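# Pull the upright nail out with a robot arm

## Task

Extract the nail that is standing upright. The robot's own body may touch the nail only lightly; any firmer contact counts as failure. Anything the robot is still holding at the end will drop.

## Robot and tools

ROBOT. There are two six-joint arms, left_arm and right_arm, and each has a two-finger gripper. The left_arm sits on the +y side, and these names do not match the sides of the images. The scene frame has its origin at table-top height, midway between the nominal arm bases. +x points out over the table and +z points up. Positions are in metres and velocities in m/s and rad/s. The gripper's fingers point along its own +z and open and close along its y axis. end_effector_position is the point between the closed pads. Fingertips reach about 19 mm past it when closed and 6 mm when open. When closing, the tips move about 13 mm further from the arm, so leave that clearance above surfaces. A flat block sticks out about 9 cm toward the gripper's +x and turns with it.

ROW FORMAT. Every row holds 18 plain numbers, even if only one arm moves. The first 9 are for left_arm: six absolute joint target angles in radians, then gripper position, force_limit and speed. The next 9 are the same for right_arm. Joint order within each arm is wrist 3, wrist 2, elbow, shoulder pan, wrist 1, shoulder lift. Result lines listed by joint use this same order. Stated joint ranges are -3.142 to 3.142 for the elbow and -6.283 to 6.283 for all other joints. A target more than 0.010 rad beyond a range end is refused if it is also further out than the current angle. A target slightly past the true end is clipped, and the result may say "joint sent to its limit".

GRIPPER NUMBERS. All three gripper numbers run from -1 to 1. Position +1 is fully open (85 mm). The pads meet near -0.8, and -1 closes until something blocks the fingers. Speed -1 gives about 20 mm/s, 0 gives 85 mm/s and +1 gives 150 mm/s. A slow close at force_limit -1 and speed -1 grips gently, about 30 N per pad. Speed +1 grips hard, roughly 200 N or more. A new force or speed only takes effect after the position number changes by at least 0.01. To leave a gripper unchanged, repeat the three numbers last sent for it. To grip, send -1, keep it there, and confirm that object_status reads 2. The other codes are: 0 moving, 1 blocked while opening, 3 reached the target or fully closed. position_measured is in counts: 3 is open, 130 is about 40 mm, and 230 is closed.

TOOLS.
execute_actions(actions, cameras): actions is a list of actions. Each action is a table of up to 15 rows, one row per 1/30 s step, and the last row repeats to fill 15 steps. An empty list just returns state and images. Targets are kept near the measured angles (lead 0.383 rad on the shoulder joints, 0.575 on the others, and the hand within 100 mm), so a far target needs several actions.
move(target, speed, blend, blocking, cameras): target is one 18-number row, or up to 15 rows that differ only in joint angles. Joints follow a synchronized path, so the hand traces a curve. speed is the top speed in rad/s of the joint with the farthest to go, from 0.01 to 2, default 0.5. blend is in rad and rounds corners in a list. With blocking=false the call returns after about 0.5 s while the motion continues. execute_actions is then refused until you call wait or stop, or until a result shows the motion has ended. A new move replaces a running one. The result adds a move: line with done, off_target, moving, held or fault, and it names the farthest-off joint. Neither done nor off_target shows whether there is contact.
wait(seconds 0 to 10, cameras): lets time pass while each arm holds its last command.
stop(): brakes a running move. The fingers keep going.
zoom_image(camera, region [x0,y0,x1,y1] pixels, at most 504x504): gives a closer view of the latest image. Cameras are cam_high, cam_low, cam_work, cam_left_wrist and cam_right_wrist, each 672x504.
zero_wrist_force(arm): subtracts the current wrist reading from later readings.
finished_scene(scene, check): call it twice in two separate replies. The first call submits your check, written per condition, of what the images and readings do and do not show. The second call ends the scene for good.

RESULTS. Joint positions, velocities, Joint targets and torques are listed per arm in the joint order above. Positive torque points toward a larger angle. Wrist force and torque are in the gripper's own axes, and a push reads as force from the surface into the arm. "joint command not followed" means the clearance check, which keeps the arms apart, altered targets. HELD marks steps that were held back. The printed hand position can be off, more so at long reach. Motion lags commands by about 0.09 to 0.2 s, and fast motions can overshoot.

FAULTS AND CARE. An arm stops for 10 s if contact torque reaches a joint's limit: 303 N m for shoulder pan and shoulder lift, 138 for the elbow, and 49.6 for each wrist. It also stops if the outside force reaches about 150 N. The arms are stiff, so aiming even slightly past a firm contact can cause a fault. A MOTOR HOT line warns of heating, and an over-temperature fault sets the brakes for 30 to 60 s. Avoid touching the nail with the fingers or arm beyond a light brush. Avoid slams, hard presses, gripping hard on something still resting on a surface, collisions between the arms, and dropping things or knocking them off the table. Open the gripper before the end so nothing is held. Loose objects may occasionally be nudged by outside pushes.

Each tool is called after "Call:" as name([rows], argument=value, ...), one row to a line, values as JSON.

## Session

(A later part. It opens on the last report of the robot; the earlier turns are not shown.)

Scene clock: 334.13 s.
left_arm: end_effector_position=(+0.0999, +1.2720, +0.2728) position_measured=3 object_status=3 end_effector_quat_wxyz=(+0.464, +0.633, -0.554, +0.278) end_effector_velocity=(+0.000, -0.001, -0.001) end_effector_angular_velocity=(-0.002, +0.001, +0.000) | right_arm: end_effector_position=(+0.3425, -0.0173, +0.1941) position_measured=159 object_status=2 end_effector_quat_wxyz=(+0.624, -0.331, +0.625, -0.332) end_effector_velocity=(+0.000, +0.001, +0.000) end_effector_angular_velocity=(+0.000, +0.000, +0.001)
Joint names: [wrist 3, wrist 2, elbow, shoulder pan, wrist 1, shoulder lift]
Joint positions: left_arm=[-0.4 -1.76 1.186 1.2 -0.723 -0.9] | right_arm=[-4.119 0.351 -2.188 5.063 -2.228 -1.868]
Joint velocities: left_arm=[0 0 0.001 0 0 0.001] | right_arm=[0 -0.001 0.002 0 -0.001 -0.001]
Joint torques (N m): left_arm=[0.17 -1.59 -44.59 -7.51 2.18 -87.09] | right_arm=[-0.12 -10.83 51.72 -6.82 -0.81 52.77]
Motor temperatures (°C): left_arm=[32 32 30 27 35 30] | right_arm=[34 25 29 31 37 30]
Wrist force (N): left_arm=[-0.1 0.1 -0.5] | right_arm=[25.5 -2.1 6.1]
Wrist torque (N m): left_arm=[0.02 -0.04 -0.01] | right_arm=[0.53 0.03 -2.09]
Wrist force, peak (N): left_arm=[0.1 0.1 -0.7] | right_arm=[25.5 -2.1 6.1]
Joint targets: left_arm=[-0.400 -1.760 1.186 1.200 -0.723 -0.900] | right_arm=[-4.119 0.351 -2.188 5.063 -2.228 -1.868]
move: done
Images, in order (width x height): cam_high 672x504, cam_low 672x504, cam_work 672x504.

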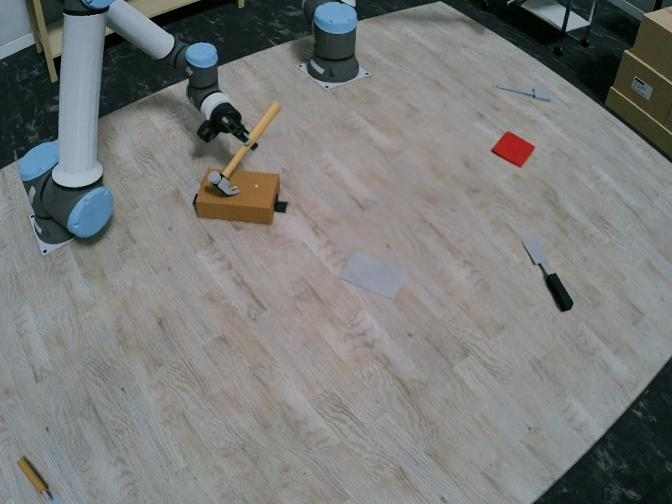

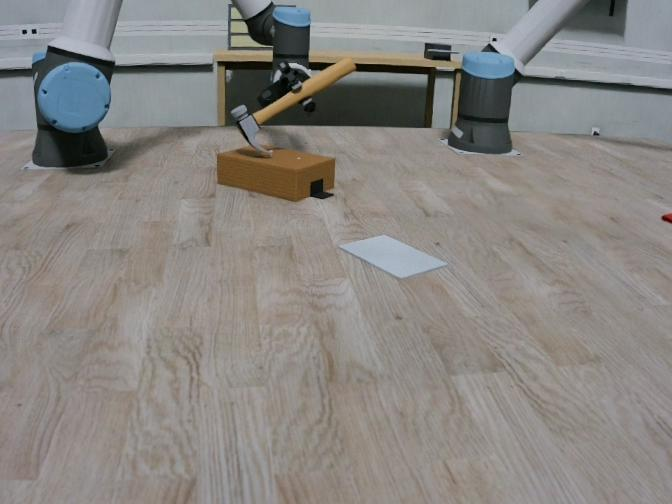

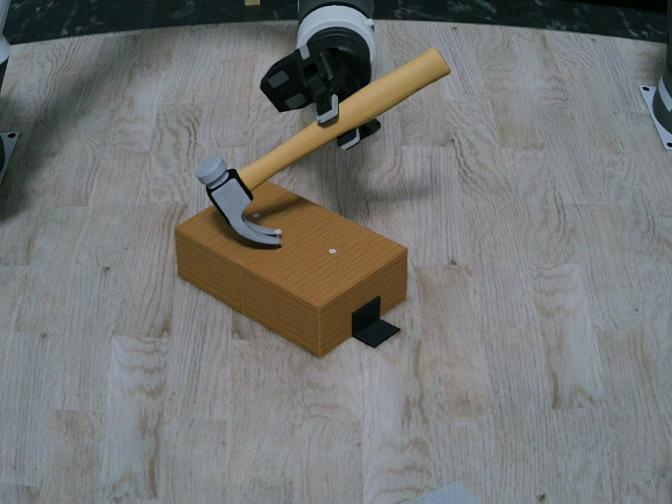

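Call:
move(target=[-0.4,-1.76,1.186,1.2,-0.723,-0.9,1,1,1,-4.1186,0.3578,-2.2109,5.0702,-2.2124,-1.8599,-1,1,0.4], speed=0.03, cameras=["cam_low","cam_work"])

Call:
zoom_image(camera="cam_low", region=[230, 115, 300, 165])

Call:
move(target=[-0.4,-1.76,1.186,1.2,-0.723,-0.9,1,1,1,-4.1186,0.3492,-2.1856,5.0616,-2.2209,-1.8767,-1,1,0.4], speed=0.03, cameras=["cam_low","cam_work"])

Call:
zoom_image(camera="cam_low", region=[230, 115, 300, 165])

Call:
zoom_image(camera="cam_work", region=[220, 190, 320, 265])

Scene clock: 335.87 s.
left_arm: end_effector_position=(+0.0999, +1.2720, +0.2728) position_measured=3 object_status=3 end_effector_quat_wxyz=(+0.464, +0.633, -0.554, +0.278) end_effector_velocity=(+0.001, +0.000, +0.000) end_effector_angular_velocity=(+0.000, +0.000, -0.001) | right_arm: end_effector_position=(+0.3424, -0.0282, +0.1903) position_measured=159 object_status=2 end_effector_quat_wxyz=(+0.624, -0.331, +0.625, -0.332) end_effector_velocity=(+0.001, -0.001, +0.000) end_effector_angular_velocity=(-0.001, -0.001, -0.002)
Joint names: [wrist 3, wrist 2, elbow, shoulder pan, wrist 1, shoulder lift]
Joint positions: left_arm=[-0.4 -1.76 1.186 1.2 -0.723 -0.9] | right_arm=[-4.119 0.358 -2.211 5.07 -2.212 -1.86]
Joint velocities: left_arm=[0 0 0.001 -0.001 0 -0.001] | right_arm=[0 0.001 -0.002 -0.001 0 0]
Joint torques (N m): left_arm=[0.17 -1.02 -43.55 -6.95 2.37 -86.03] | right_arm=[2.66 5.5 12.38 18.08 3.17 65.55]
Motor temperatures (°C): left_arm=[32 32 30 27 35 30] | right_arm=[34 25 29 31 37 30]
Wrist force (N): left_arm=[-0.2 0.0 -0.4] | right_arm=[-12.4 -3.4 -0.5]
Wrist torque (N m): left_arm=[0.02 -0.01 -0.02] | right_arm=[0.05 -0.12 0.28]
Wrist force, peak (N): left_arm=[-0.2 0.2 -0.7] | right_arm=[27.8 -0.6 6.1]
Joint targets: left_arm=[-0.400 -1.760 1.186 1.200 -0.723 -0.900] | right_arm=[-4.119 0.358 -2.211 5.070 -2.212 -1.860]
move: done
Images, in order (width x height): cam_low 672x504, cam_work 672x504.

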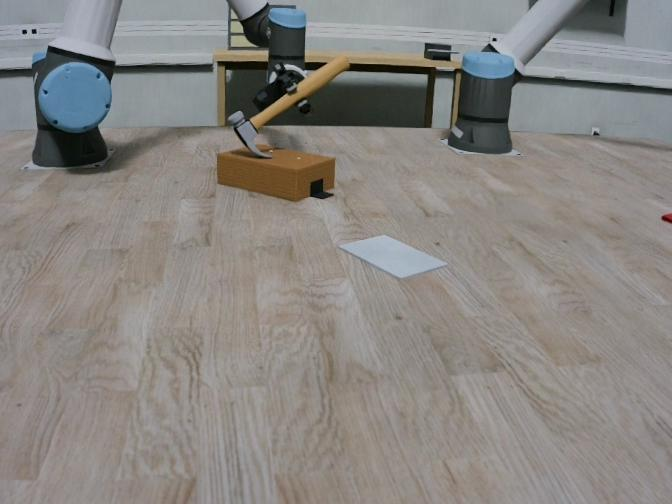

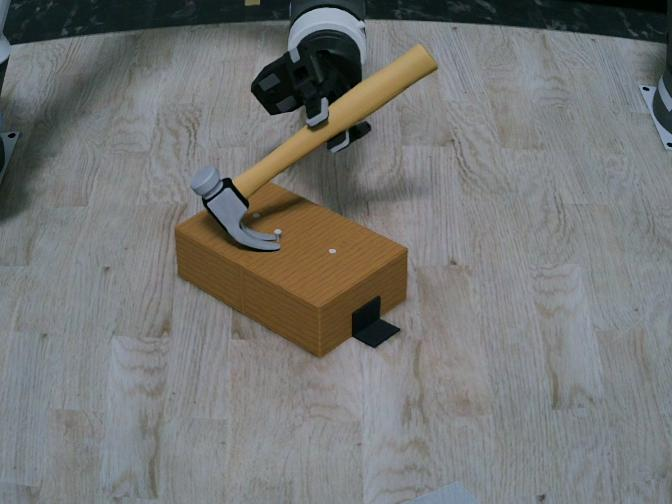

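Scaled by 7.200 from the camera's 672x504 image, which has a finer 960x720 frame.

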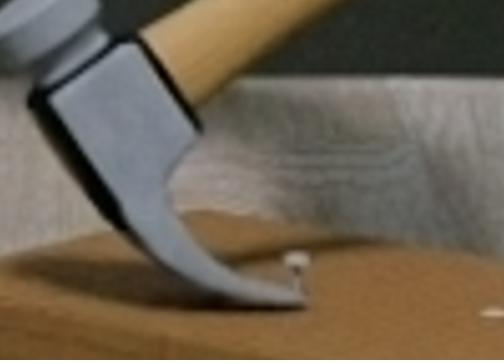

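Scene clock: 337.00 s.
left_arm: end_effector_position=(+0.0999, +1.2720, +0.2728) position_measured=3 object_status=3 end_effector_quat_wxyz=(+0.464, +0.633, -0.554, +0.278) end_effector_velocity=(+0.000, +0.000, -0.001) end_effector_angular_velocity=(-0.002, +0.001, +0.000) | right_arm: end_effector_position=(+0.3425, -0.0153, +0.1901) position_measured=159 object_status=2 end_effector_quat_wxyz=(+0.624, -0.331, +0.625, -0.332) end_effector_velocity=(+0.000, +0.001, -0.001) end_effector_angular_velocity=(+0.000, +0.000, +0.000)
Joint names: [wrist 3, wrist 2, elbow, shoulder pan, wrist 1, shoulder lift]
Joint positions: left_arm=[-0.4 -1.76 1.186 1.2 -0.723 -0.9] | right_arm=[-4.119 0.349 -2.186 5.062 -2.221 -1.877]
Joint velocities: left_arm=[0 0 0 0 0 0.002] | right_arm=[0 0 0.001 0 0 -0.002]
Joint torques (N m): left_arm=[0.27 -1.43 -44.53 -4.92 2.63 -89.04] | right_arm=[1.46 -3.61 33.67 -17.44 -4.69 43.55]
Motor temperatures (°C): left_arm=[32 32 30 27 35 30] | right_arm=[34 25 29 31 37 30]
Wrist force (N): left_arm=[-0.2 0.0 -0.2] | right_arm=[-1.6 -0.8 0.0]
Wrist torque (N m): left_arm=[0.01 -0.02 -0.02] | right_arm=[0.00 0.04 -0.17]
Wrist force, peak (N): left_arm=[-0.1 0.1 -0.7] | right_arm=[-13.6 -3.7 -0.3]
Joint targets: left_arm=[-0.400 -1.760 1.186 1.200 -0.723 -0.900] | right_arm=[-4.119 0.349 -2.186 5.062 -2.221 -1.877]
move: done
Images, in order (width x height): cam_low 672x504, cam_work 672x504.

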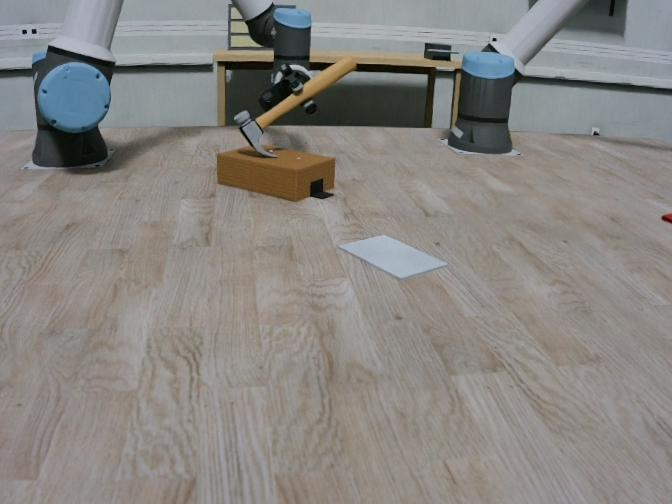

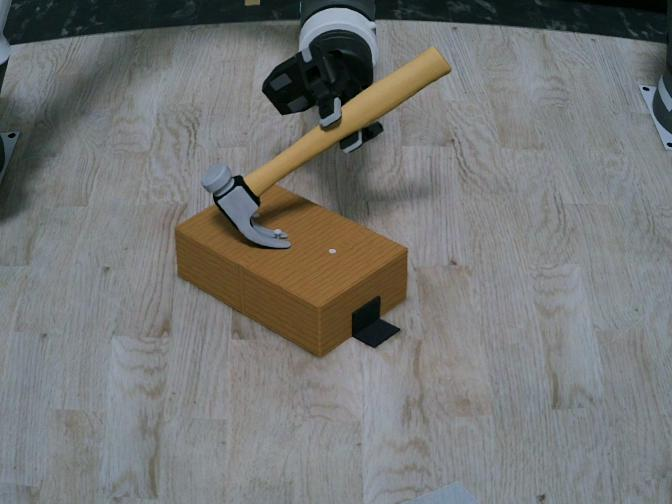

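Scaled by 7.200 from the camera's 672x504 image, which has a finer 960x720 frame.

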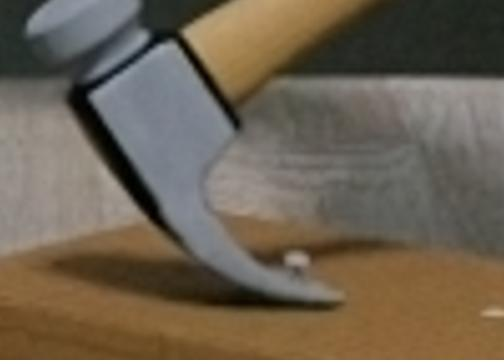

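Scaled by 5.040 from the camera's 672x504 image, which has a finer 960x720 frame.

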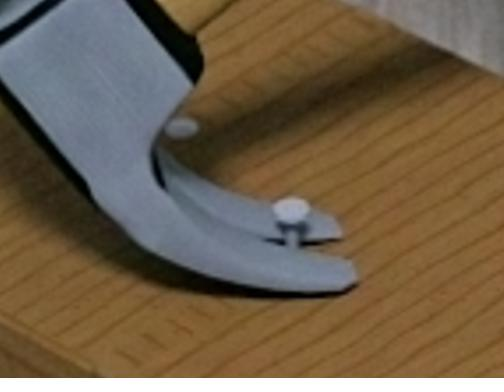

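Call:
move(target=[-0.4,-1.76,1.186,1.2,-0.723,-0.9,1,1,1,-3.9986,0.3597,-2.2100,5.0721,-2.2385,-1.8347,-1,1,0.4], speed=0.15)

Call:
zoom_image(camera="cam_work", region=[220, 190, 320, 265])

Call:
zoom_image(camera="cam_low", region=[230, 115, 300, 165])

Scene clock: 340.13 s.
left_arm: end_effector_position=(+0.0999, +1.2720, +0.2728) position_measured=3 object_status=3 end_effector_quat_wxyz=(+0.464, +0.633, -0.554, +0.278) end_effector_velocity=(+0.000, +0.000, +0.000) end_effector_angular_velocity=(-0.001, +0.000, +0.000) | right_arm: end_effector_position=(+0.3425, -0.0312, +0.2035) position_measured=159 object_status=2 end_effector_quat_wxyz=(+0.643, -0.293, +0.643, -0.295) end_effector_velocity=(-0.001, +0.000, +0.000) end_effector_angular_velocity=(+0.003, +0.000, +0.002)
Joint names: [wrist 3, wrist 2, elbow, shoulder pan, wrist 1, shoulder lift]
Joint positions: left_arm=[-0.4 -1.76 1.186 1.2 -0.723 -0.9] | right_arm=[-3.999 0.36 -2.21 5.072 -2.238 -1.835]
Joint velocities: left_arm=[0 -0.001 0 0 0 0] | right_arm=[0.002 0 0 0.002 0 0.001]
Joint torques (N m): left_arm=[0.39 -1.36 -43.8 -6.56 3.06 -87.06] | right_arm=[2.83 -0.26 35.51 27.22 -7.3 85.71]
Motor temperatures (°C): left_arm=[32 32 30 27 35 30] | right_arm=[34 25 29 31 37 30]
Wrist force (N): left_arm=[-0.2 0.1 -0.4] | right_arm=[30.2 20.2 6.0]
Wrist torque (N m): left_arm=[0.03 -0.01 -0.01] | right_arm=[-0.02 0.07 0.28]
Wrist force, peak (N): left_arm=[-0.3 0.0 -0.6] | right_arm=[30.2 20.2 6.0]
Joint targets: left_arm=[-0.400 -1.760 1.186 1.200 -0.723 -0.900] | right_arm=[-3.999 0.360 -2.210 5.072 -2.238 -1.835]
move: done

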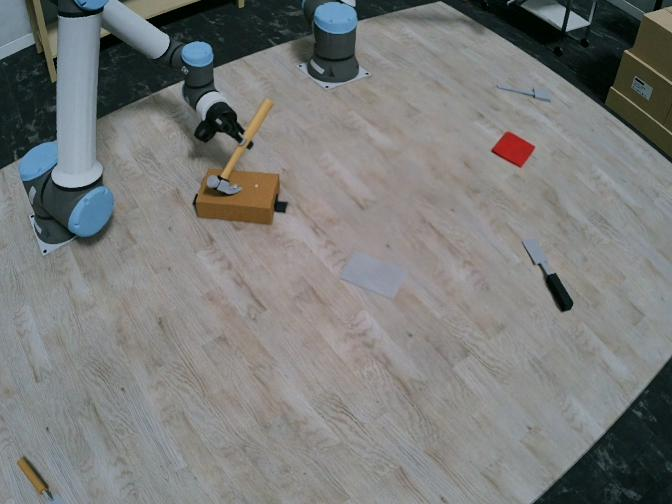

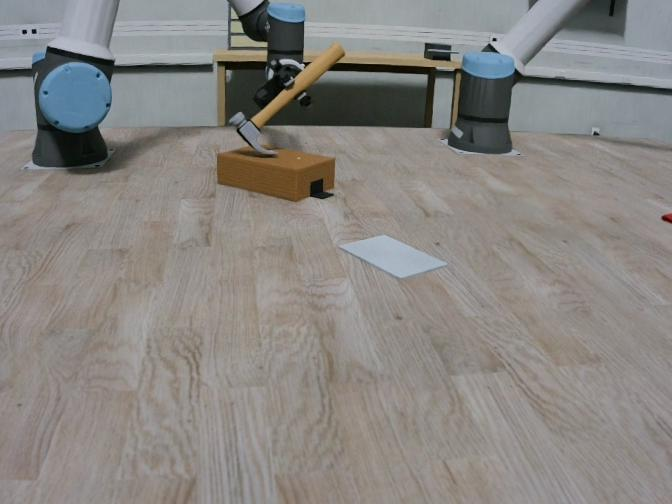

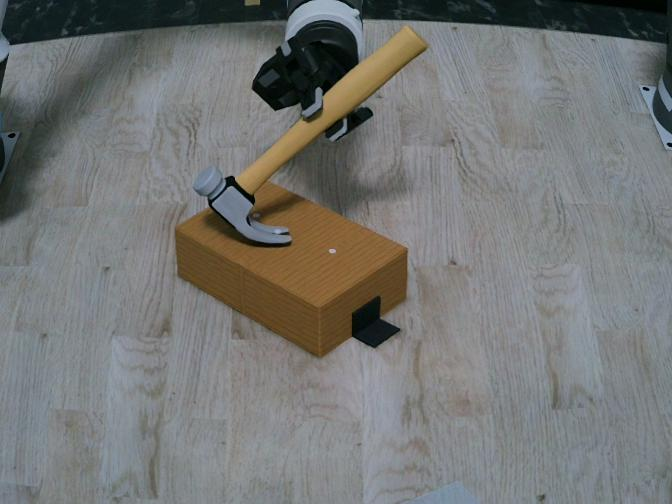

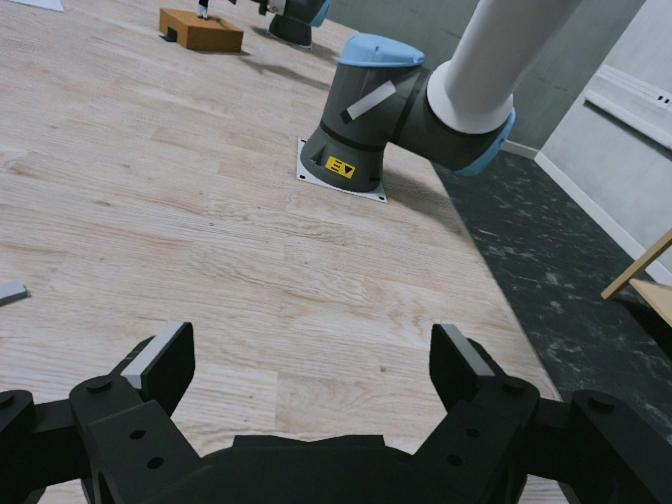

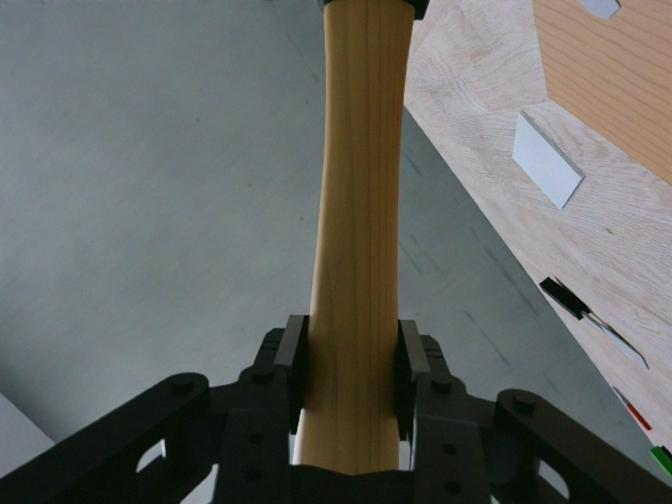

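Scaled by 5.040 from the camera's 672x504 image, which has a finer 960x720 frame.

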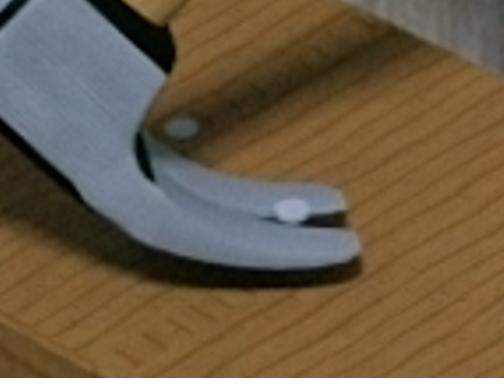

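Scaled by 7.200 from the camera's 672x504 image, which has a finer 960x720 frame.

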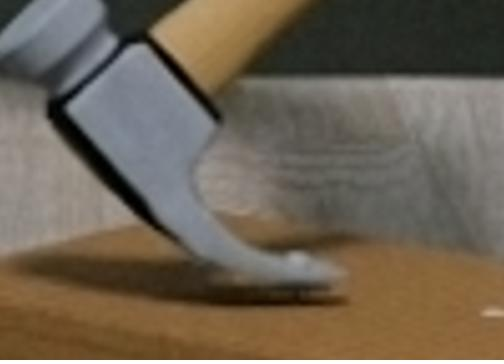

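Call:
move(target=[-0.4,-1.76,1.186,1.2,-0.723,-0.9,1,1,1,-3.8786,0.3721,-2.2372,5.0845,-2.2535,-1.7925,-1,1,0.4], speed=0.15, cameras=["cam_low","cam_work"])

Call:
zoom_image(camera="cam_work", region=[220, 190, 320, 265])

Call:
zoom_image(camera="cam_low", region=[230, 115, 300, 165])

Scene clock: 341.73 s.
left_arm: end_effector_position=(+0.0999, +1.2720, +0.2728) position_measured=3 object_status=3 end_effector_quat_wxyz=(+0.464, +0.633, -0.554, +0.278) end_effector_velocity=(+0.000, +0.000, -0.001) end_effector_angular_velocity=(-0.001, +0.000, +0.000) | right_arm: end_effector_position=(+0.3424, -0.0486, +0.2151) position_measured=159 object_status=2 end_effector_quat_wxyz=(+0.659, -0.254, +0.660, -0.255) end_effector_velocity=(+0.000, +0.000, +0.000) end_effector_angular_velocity=(+0.001, +0.000, -0.001)
Joint names: [wrist 3, wrist 2, elbow, shoulder pan, wrist 1, shoulder lift]
Joint positions: left_arm=[-0.4 -1.76 1.186 1.2 -0.723 -0.9] | right_arm=[-3.879 0.372 -2.237 5.084 -2.253 -1.793]
Joint velocities: left_arm=[0 0 0 0 0 0.001] | right_arm=[0.001 0 0 0 -0.001 0.001]
Joint torques (N m): left_arm=[-0.02 -1.63 -45.6 -4.71 2.7 -85.34] | right_arm=[2.37 -1.57 57.04 34.7 -14.39 106.64]
Motor temperatures (°C): left_arm=[32 32 30 27 35 30] | right_arm=[34 25 29 31 37 30]
Wrist force (N): left_arm=[0.1 -0.1 -0.2] | right_arm=[85.4 57.8 13.7]
Wrist torque (N m): left_arm=[0.00 -0.06 -0.01] | right_arm=[-0.14 0.34 0.82]
Wrist force, peak (N): left_arm=[0.0 0.2 -0.8] | right_arm=[85.4 57.8 13.7]
Joint targets: left_arm=[-0.400 -1.760 1.186 1.200 -0.723 -0.900] | right_arm=[-3.879 0.372 -2.237 5.085 -2.254 -1.792]
move: done
Images, in order (width x height): cam_low 672x504, cam_work 672x504.

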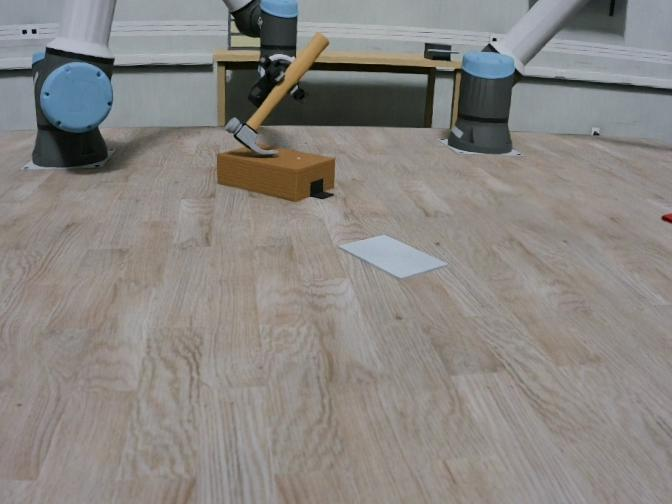

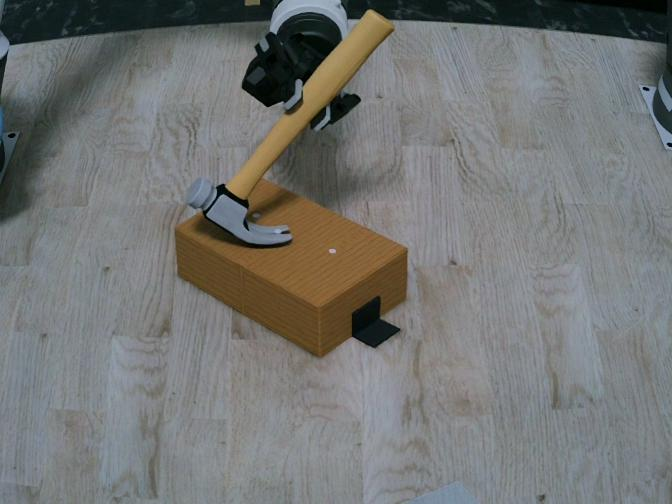

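Scaled by 5.040 from the camera's 672x504 image, which has a finer 960x720 frame.

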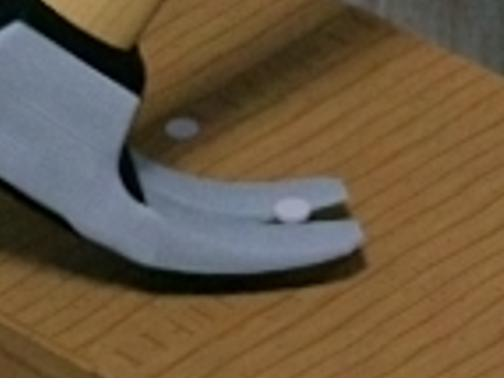

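Scaled by 7.200 from the camera's 672x504 image, which has a finer 960x720 frame.

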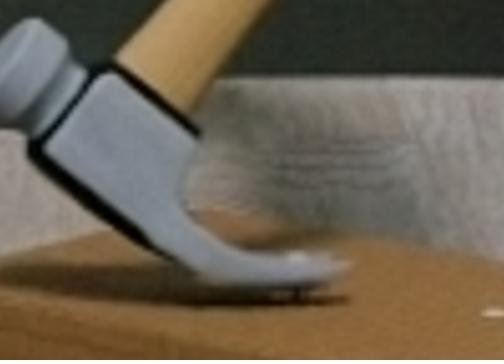

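Call:
move(target=[-0.4,-1.76,1.186,1.2,-0.723,-0.9,1,1,1,-3.7586,0.3852,-2.2687,5.0976,-2.2497,-1.7648,-1,1,0.4], speed=0.15, cameras=["cam_low","cam_work"])

Call:
zoom_image(camera="cam_work", region=[220, 190, 320, 265])

Call:
zoom_image(camera="cam_low", region=[230, 115, 300, 165])

Scene clock: 343.57 s.
left_arm: end_effector_position=(+0.0999, +1.2720, +0.2728) position_measured=3 object_status=3 end_effector_quat_wxyz=(+0.464, +0.633, -0.554, +0.278) end_effector_velocity=(+0.000, +0.000, +0.000) end_effector_angular_velocity=(+0.000, +0.000, +0.000) | right_arm: end_effector_position=(+0.3424, -0.0658, +0.2172) position_measured=159 object_status=2 end_effector_quat_wxyz=(+0.674, -0.214, +0.674, -0.215) end_effector_velocity=(+0.000, -0.001, +0.000) end_effector_angular_velocity=(+0.002, +0.000, -0.001)
Joint names: [wrist 3, wrist 2, elbow, shoulder pan, wrist 1, shoulder lift]
Joint positions: left_arm=[-0.4 -1.76 1.186 1.2 -0.723 -0.9] | right_arm=[-3.759 0.385 -2.269 5.098 -2.25 -1.765]
Joint velocities: left_arm=[-0.001 0 0 0 0 0] | right_arm=[0.002 0 -0.001 -0.001 0 0.001]
Joint torques (N m): left_arm=[0.26 -1.58 -43.62 -4.45 2.83 -87.7] | right_arm=[2.63 3.6 39.51 25.05 -5.74 91.14]
Motor temperatures (°C): left_arm=[32 32 30 27 35 30] | right_arm=[34 25 29 31 37 30]
Wrist force (N): left_arm=[-0.3 0.2 -0.5] | right_arm=[57.6 42.4 8.6]
Wrist torque (N m): left_arm=[0.05 -0.01 -0.02] | right_arm=[-0.07 0.02 0.83]
Wrist force, peak (N): left_arm=[0.2 0.0 -0.7] | right_arm=[87.4 57.8 14.3]
Joint targets: left_arm=[-0.400 -1.760 1.186 1.200 -0.723 -0.900] | right_arm=[-3.759 0.385 -2.269 5.098 -2.250 -1.765]
move: done
Images, in order (width x height): cam_low 672x504, cam_work 672x504.

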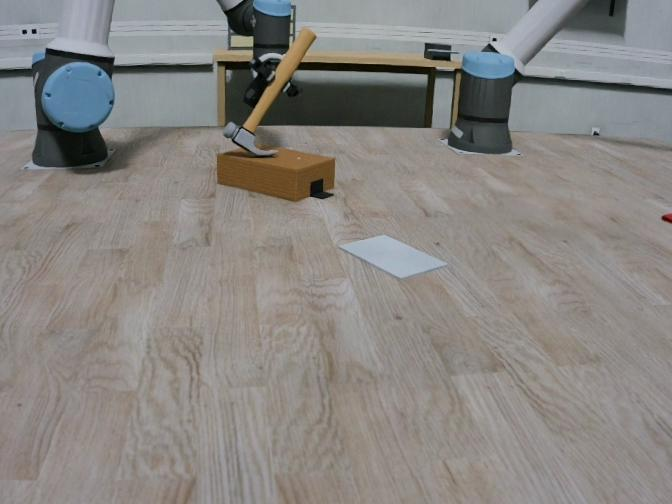

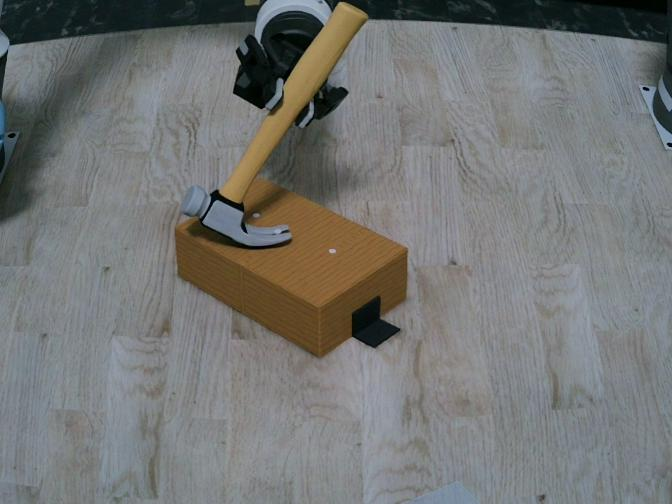

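Scaled by 5.040 from the camera's 672x504 image, which has a finer 960x720 frame.

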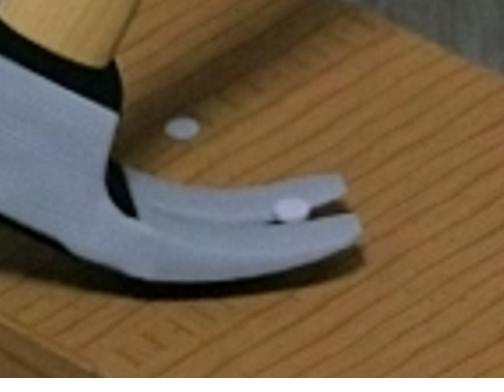

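Scaled by 7.200 from the camera's 672x504 image, which has a finer 960x720 frame.

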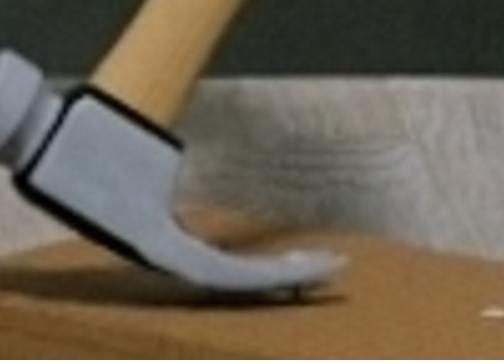

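Call:
move(target=[-0.4,-1.76,1.186,1.2,-0.723,-0.9,1,1,1,-3.5586,0.4082,-2.3229,5.1206,-2.2283,-1.7320,-1,1,0.4], speed=0.15, cameras=["cam_low","cam_work"])

Call:
zoom_image(camera="cam_work", region=[220, 190, 320, 265])

Call:
zoom_image(camera="cam_low", region=[230, 115, 300, 165])

Scene clock: 346.00 s.
left_arm: end_effector_position=(+0.0999, +1.2720, +0.2728) position_measured=3 object_status=3 end_effector_quat_wxyz=(+0.464, +0.633, -0.554, +0.278) end_effector_velocity=(+0.000, +0.000, +0.000) end_effector_angular_velocity=(+0.001, +0.000, +0.000) | right_arm: end_effector_position=(+0.3423, -0.0933, +0.2132) position_measured=159 object_status=2 end_effector_quat_wxyz=(+0.692, -0.146, +0.692, -0.147) end_effector_velocity=(+0.000, -0.001, +0.000) end_effector_angular_velocity=(+0.001, +0.000, -0.001)
Joint names: [wrist 3, wrist 2, elbow, shoulder pan, wrist 1, shoulder lift]
Joint positions: left_arm=[-0.4 -1.76 1.186 1.2 -0.723 -0.9] | right_arm=[-3.559 0.408 -2.323 5.121 -2.228 -1.732]
Joint velocities: left_arm=[0 0.001 0 0 0 -0.001] | right_arm=[0.002 0 -0.001 0 0 0]
Joint torques (N m): left_arm=[-0.01 -1.76 -43.94 -6.45 3.38 -85.72] | right_arm=[3.08 19.34 -5.14 15.66 -1.87 58.16]
Motor temperatures (°C): left_arm=[32 32 30 27 35 30] | right_arm=[34 25 29 31 37 30]
Wrist force (N): left_arm=[0.0 0.1 -0.4] | right_arm=[-29.3 46.4 18.2]
Wrist torque (N m): left_arm=[0.03 -0.05 -0.02] | right_arm=[0.16 -0.35 0.18]
Wrist force, peak (N): left_arm=[-0.1 0.4 -0.7] | right_arm=[56.9 42.5 8.9]
Joint targets: left_arm=[-0.400 -1.760 1.186 1.200 -0.723 -0.900] | right_arm=[-3.559 0.408 -2.323 5.121 -2.228 -1.732]
move: done
Images, in order (width x height): cam_low 672x504, cam_work 672x504.

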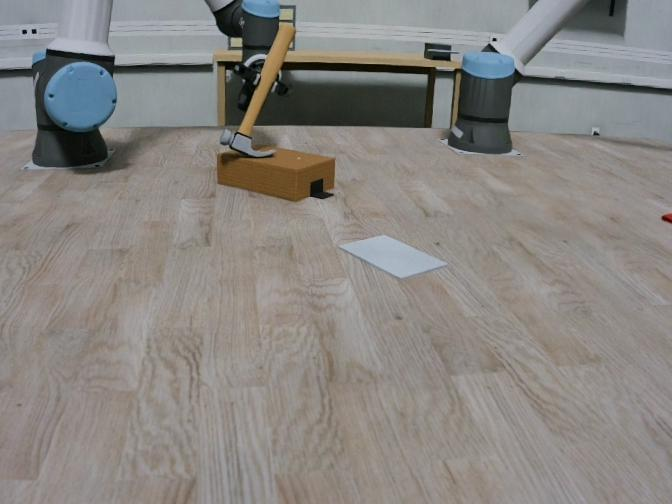

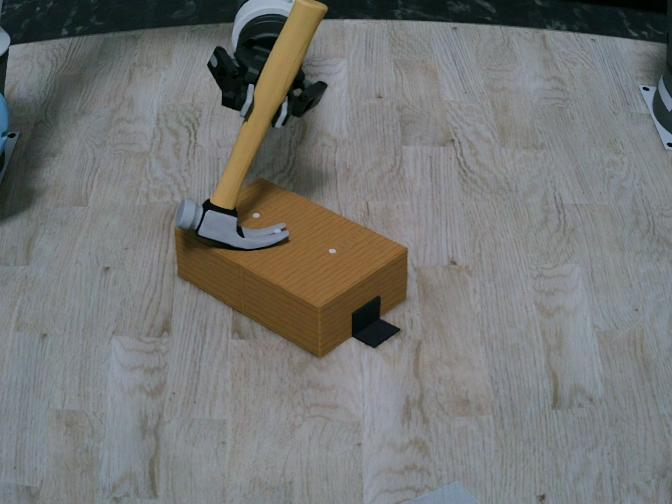

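Scaled by 5.040 from the camera's 672x504 image, which has a finer 960x720 frame.

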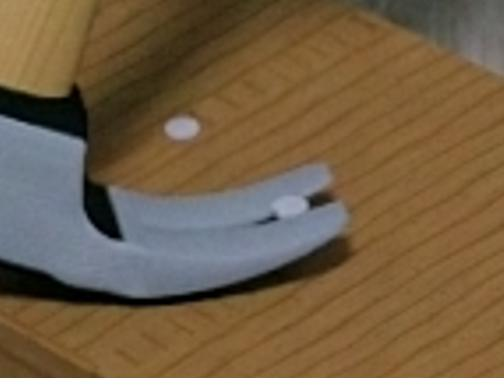

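Scaled by 7.200 from the camera's 672x504 image, which has a finer 960x720 frame.

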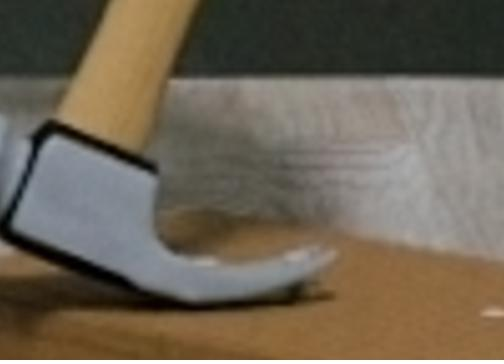

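Call:
move(target=[-0.4,-1.76,1.186,1.2,-0.723,-0.9,1,1,1,-3.3586,0.4367,-2.3784,5.1491,-2.2186,-1.6862,-1,1,0.4], speed=0.12, cameras=["cam_low","cam_work"])

Call:
zoom_image(camera="cam_work", region=[220, 190, 320, 265])

Call:
zoom_image(camera="cam_low", region=[230, 115, 300, 165])

Scene clock: 348.53 s.
left_arm: end_effector_position=(+0.0999, +1.2720, +0.2728) position_measured=3 object_status=3 end_effector_quat_wxyz=(+0.464, +0.633, -0.554, +0.278) end_effector_velocity=(+0.000, +0.000, -0.001) end_effector_angular_velocity=(-0.001, +0.000, -0.001) | right_arm: end_effector_position=(+0.3422, -0.1232, +0.2137) position_measured=159 object_status=2 end_effector_quat_wxyz=(+0.703, -0.076, +0.703, -0.077) end_effector_velocity=(-0.001, +0.000, +0.000) end_effector_angular_velocity=(+0.001, +0.000, +0.001)
Joint names: [wrist 3, wrist 2, elbow, shoulder pan, wrist 1, shoulder lift]
Joint positions: left_arm=[-0.4 -1.76 1.186 1.2 -0.723 -0.9] | right_arm=[-3.359 0.437 -2.378 5.149 -2.219 -1.686]
Joint velocities: left_arm=[0.001 0.001 0 0 0 0.001] | right_arm=[0.002 0 0 0.002 0 0]
Joint torques (N m): left_arm=[-0.02 -1.18 -43.04 -4.74 2.83 -90.44] | right_arm=[2.88 4.31 14.87 20.07 3.33 50.42]
Motor temperatures (°C): left_arm=[32 32 30 27 35 30] | right_arm=[34 25 29 31 37 30]
Wrist force (N): left_arm=[-0.2 0.0 -0.6] | right_arm=[-14.2 0.3 -1.0]
Wrist torque (N m): left_arm=[0.01 -0.02 -0.02] | right_arm=[0.12 -0.36 0.40]
Wrist force, peak (N): left_arm=[0.0 0.2 -0.7] | right_arm=[-30.7 47.2 19.0]
Joint targets: left_arm=[-0.400 -1.760 1.186 1.200 -0.723 -0.900] | right_arm=[-3.359 0.437 -2.378 5.149 -2.219 -1.686]
move: done
Images, in order (width x height): cam_low 672x504, cam_work 672x504.

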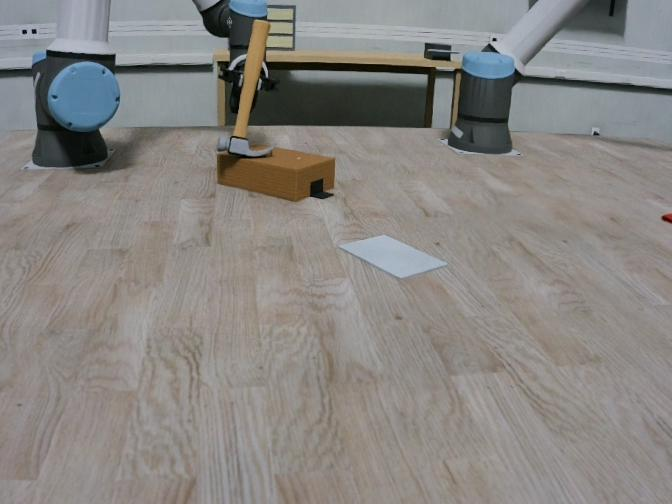

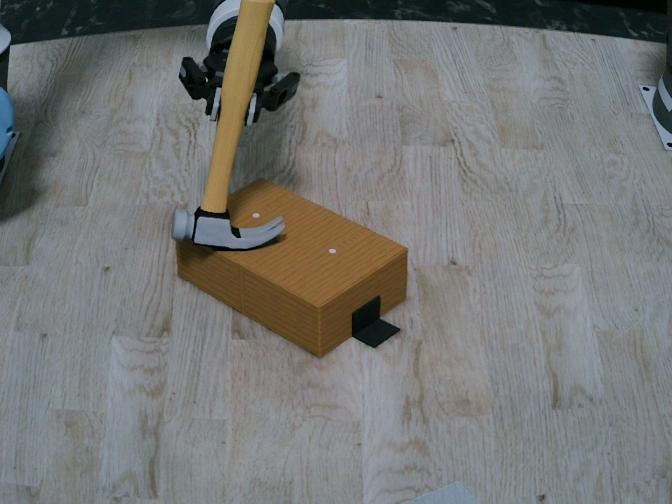

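Scaled by 5.040 from the camera's 672x504 image, which has a finer 960x720 frame.

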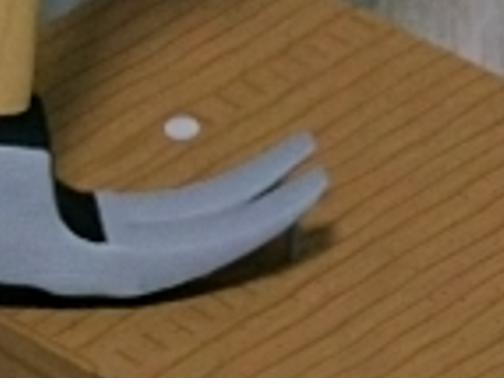

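Scaled by 7.200 from the camera's 672x504 image, which has a finer 960x720 frame.

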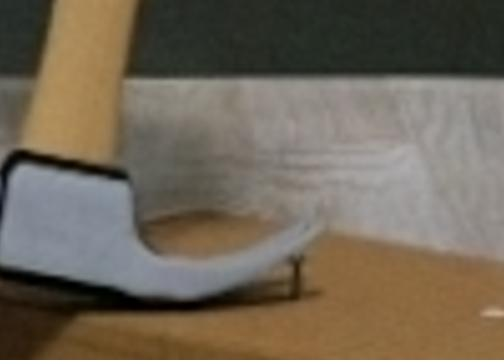

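Call:
move([
  [-0.4,-1.76,1.186,1.2,-0.723,-0.9,1,1,1,-3.3586,0.4367,-2.3566,5.1491,-2.2971,-1.6295,-1,1,0.4],
  [-0.4,-1.76,1.186,1.2,-0.723,-0.9,1,1,1,-4.1186,0.3912,-2.2650,5.1036,-2.3095,-1.7087,-1,1,0.4],
], speed=0.3, cameras=[])

Call:
move(target=[-0.4,-1.76,1.186,1.2,-0.723,-0.9,1,1,1,-4.1186,0.3832,-2.2784,5.0956,-2.1934,-1.8114,-1,1,0.4], speed=0.1, cameras=["cam_low","cam_work"])

Call:
zoom_image(camera="cam_low", region=[230, 115, 300, 165])

Call:
zoom_image(camera="cam_work", region=[220, 190, 320, 265])

Scene clock: 353.30 s.
left_arm: end_effector_position=(+0.0999, +1.2720, +0.2728) position_measured=3 object_status=3 end_effector_quat_wxyz=(+0.464, +0.633, -0.554, +0.278) end_effector_velocity=(+0.000, +0.000, +0.000) end_effector_angular_velocity=(+0.000, +0.000, +0.000) | right_arm: end_effector_position=(+0.3424, -0.0733, +0.2452) position_measured=159 object_status=2 end_effector_quat_wxyz=(+0.624, -0.331, +0.625, -0.332) end_effector_velocity=(+0.001, +0.000, +0.000) end_effector_angular_velocity=(+0.000, +0.000, -0.001)
Joint names: [wrist 3, wrist 2, elbow, shoulder pan, wrist 1, shoulder lift]
Joint positions: left_arm=[-0.4 -1.76 1.186 1.2 -0.723 -0.9] | right_arm=[-4.118 0.391 -2.265 5.104 -2.31 -1.709]
Joint velocities: left_arm=[0 0 0 0 0 0.001] | right_arm=[-0.001 0 0 -0.001 0 0.001]
Joint torques (N m): left_arm=[0.63 -1.39 -42.9 -6.08 2.61 -89.8] | right_arm=[-3.26 -2.76 34.98 -17.48 -5.68 33.59]
Motor temperatures (°C): left_arm=[32 32 30 27 35 30] | right_arm=[34 25 29 31 37 30]
Wrist force (N): left_arm=[0.0 0.2 -0.3] | right_arm=[-0.5 4.3 -0.4]
Wrist torque (N m): left_arm=[0.04 -0.04 -0.02] | right_arm=[-0.06 -0.11 0.44]
Wrist force, peak (N): left_arm=[0.1 0.3 -0.7] | right_arm=[-15.3 0.4 -1.0]
Joint targets: left_arm=[-0.400 -1.760 1.186 1.200 -0.723 -0.900] | right_arm=[-4.119 0.391 -2.265 5.104 -2.309 -1.709]
move: done
No camera images: "cameras" was empty.

Scene clock: 354.83 s.
left_arm: end_effector_position=(+0.0999, +1.2720, +0.2728) position_measured=3 object_status=3 end_effector_quat_wxyz=(+0.464, +0.633, -0.554, +0.278) end_effector_velocity=(+0.000, +0.000, +0.000) end_effector_angular_velocity=(-0.001, +0.000, +0.000) | right_arm: end_effector_position=(+0.3425, -0.0636, +0.1917) position_measured=159 object_status=2 end_effector_quat_wxyz=(+0.624, -0.331, +0.625, -0.332) end_effector_velocity=(+0.000, +0.000, -0.001) end_effector_angular_velocity=(-0.002, -0.001, +0.000)
Joint names: [wrist 3, wrist 2, elbow, shoulder pan, wrist 1, shoulder lift]
Joint positions: left_arm=[-0.4 -1.76 1.186 1.2 -0.723 -0.9] | right_arm=[-4.119 0.383 -2.278 5.096 -2.194 -1.811]
Joint velocities: left_arm=[0 0 0.001 -0.001 0 0] | right_arm=[0 0 0 0 0.001 -0.003]
Joint torques (N m): left_arm=[0 -0.99 -43.06 -6.8 3.13 -89.56] | right_arm=[-3.21 -0.01 11.13 -20.81 3.52 30.64]
Motor temperatures (°C): left_arm=[32 32 30 27 35 30] | right_arm=[34 25 29 31 37 30]
Wrist force (N): left_arm=[0.0 0.1 -0.2] | right_arm=[-21.7 -9.8 -0.8]
Wrist torque (N m): left_arm=[0.03 -0.04 -0.02] | right_arm=[0.13 -0.24 0.20]
Wrist force, peak (N): left_arm=[0.1 0.4 -0.6] | right_arm=[-21.7 -9.8 -0.8]
Joint targets: left_arm=[-0.400 -1.760 1.186 1.200 -0.723 -0.900] | right_arm=[-4.119 0.383 -2.278 5.096 -2.193 -1.811]
move: done
Images, in order (width x height): cam_low 672x504, cam_work 672x504.

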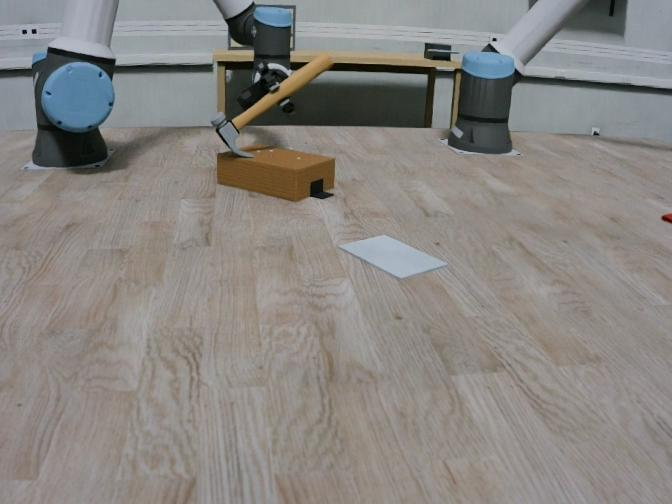

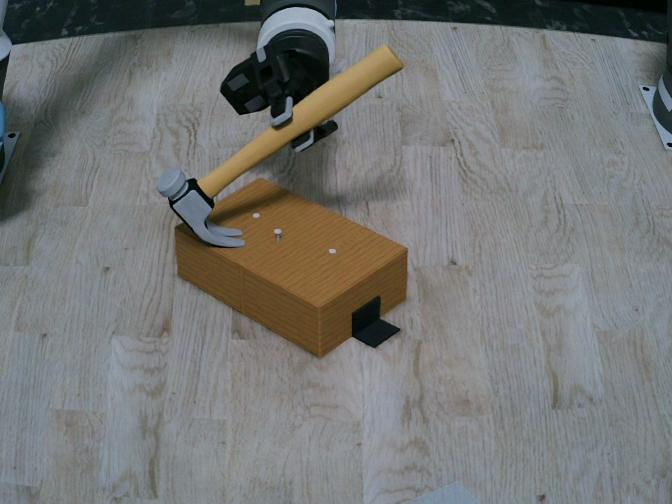

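Scaled by 7.200 from the camera's 672x504 image, which has a finer 960x720 frame.

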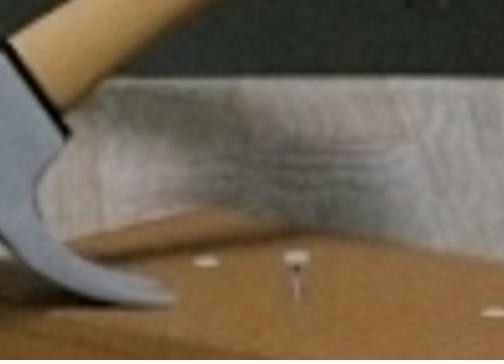

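Scaled by 5.040 from the camera's 672x504 image, which has a finer 960x720 frame.

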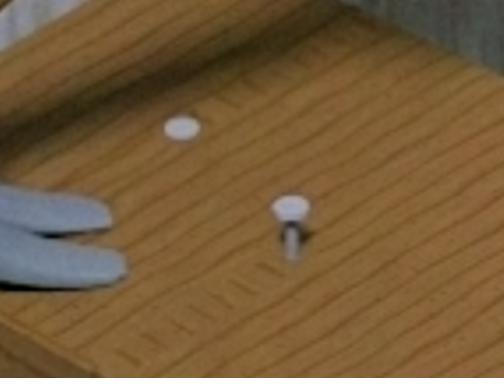

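Call:
move(target=[-0.4,-1.76,1.186,1.2,-0.723,-0.9,1,1,1,-4.1186,0.3423,-2.16365,5.0547,-2.2309,-1.8887,-1,1,0.4], speed=0.06, cameras=["cam_low","cam_work"])

Call:
zoom_image(camera="cam_low", region=[230, 115, 300, 165])

Call:
zoom_image(camera="cam_work", region=[220, 190, 320, 265])

Scene clock: 359.67 s.
left_arm: end_effector_position=(+0.0999, +1.2720, +0.2728) position_measured=3 object_status=3 end_effector_quat_wxyz=(+0.464, +0.633, -0.554, +0.278) end_effector_velocity=(+0.001, +0.000, +0.001) end_effector_angular_velocity=(+0.001, +0.000, -0.001) | right_arm: end_effector_position=(+0.3426, -0.0046, +0.1913) position_measured=159 object_status=2 end_effector_quat_wxyz=(+0.624, -0.331, +0.625, -0.333) end_effector_velocity=(-0.001, +0.002, +0.000) end_effector_angular_velocity=(+0.000, +0.000, +0.002)
Joint names: [wrist 3, wrist 2, elbow, shoulder pan, wrist 1, shoulder lift]
Joint positions: left_arm=[-0.4 -1.76 1.186 1.2 -0.723 -0.9] | right_arm=[-4.119 0.343 -2.164 5.055 -2.231 -1.889]
Joint velocities: left_arm=[0 0 0 -0.002 0 -0.001] | right_arm=[0 -0.001 0.002 0.001 -0.001 -0.001]
Joint torques (N m): left_arm=[0.28 -0.87 -43.96 -3.62 2.82 -87.51] | right_arm=[2.66 -24.59 86.53 12.54 4.98 70.05]
Motor temperatures (°C): left_arm=[32 32 30 27 35 30] | right_arm=[34 25 29 31 37 30]
Wrist force (N): left_arm=[-0.1 -0.2 -0.3] | right_arm=[77.0 -4.1 14.7]
Wrist torque (N m): left_arm=[-0.03 -0.03 -0.01] | right_arm=[1.02 0.18 -4.90]
Wrist force, peak (N): left_arm=[-0.1 0.2 -0.7] | right_arm=[77.0 -4.1 14.7]
Joint targets: left_arm=[-0.400 -1.760 1.186 1.200 -0.723 -0.900] | right_arm=[-4.119 0.342 -2.164 5.055 -2.231 -1.889]
move: done
Images, in order (width x height): cam_low 672x504, cam_work 672x504.

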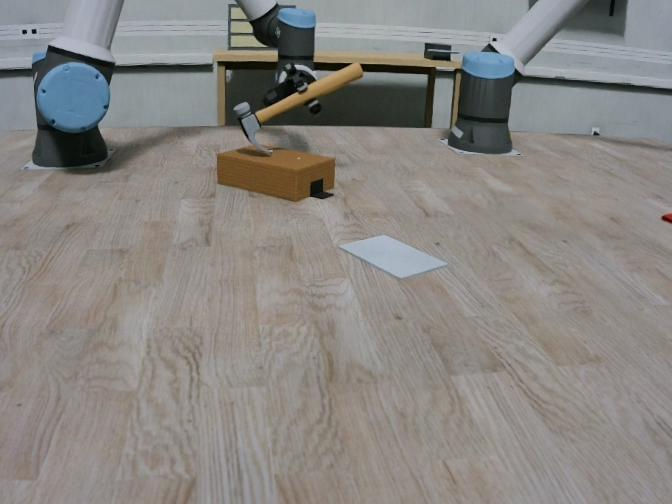

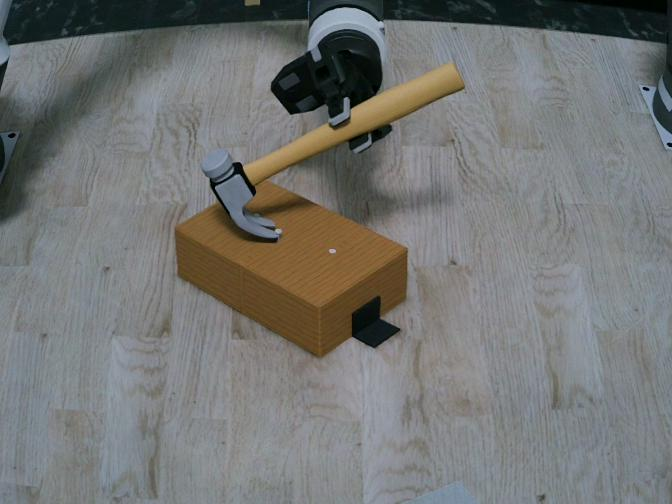

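Scaled by 7.200 from the camera's 672x504 image, which has a finer 960x720 frame.

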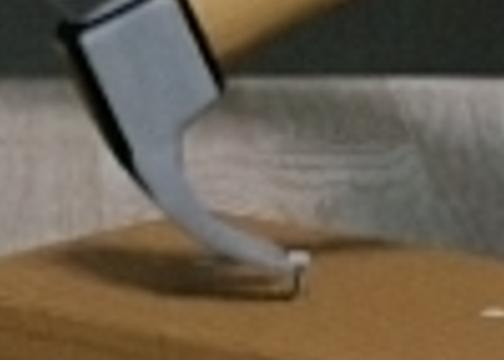

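Scaled by 5.040 from the camera's 672x504 image, which has a finer 960x720 frame.

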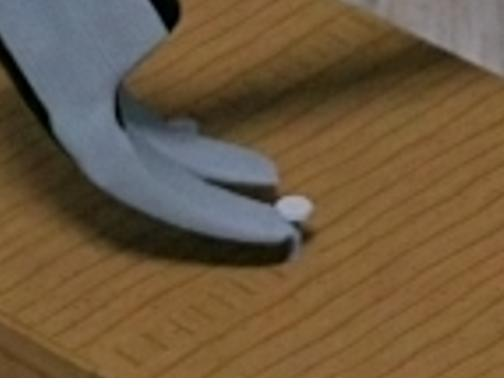

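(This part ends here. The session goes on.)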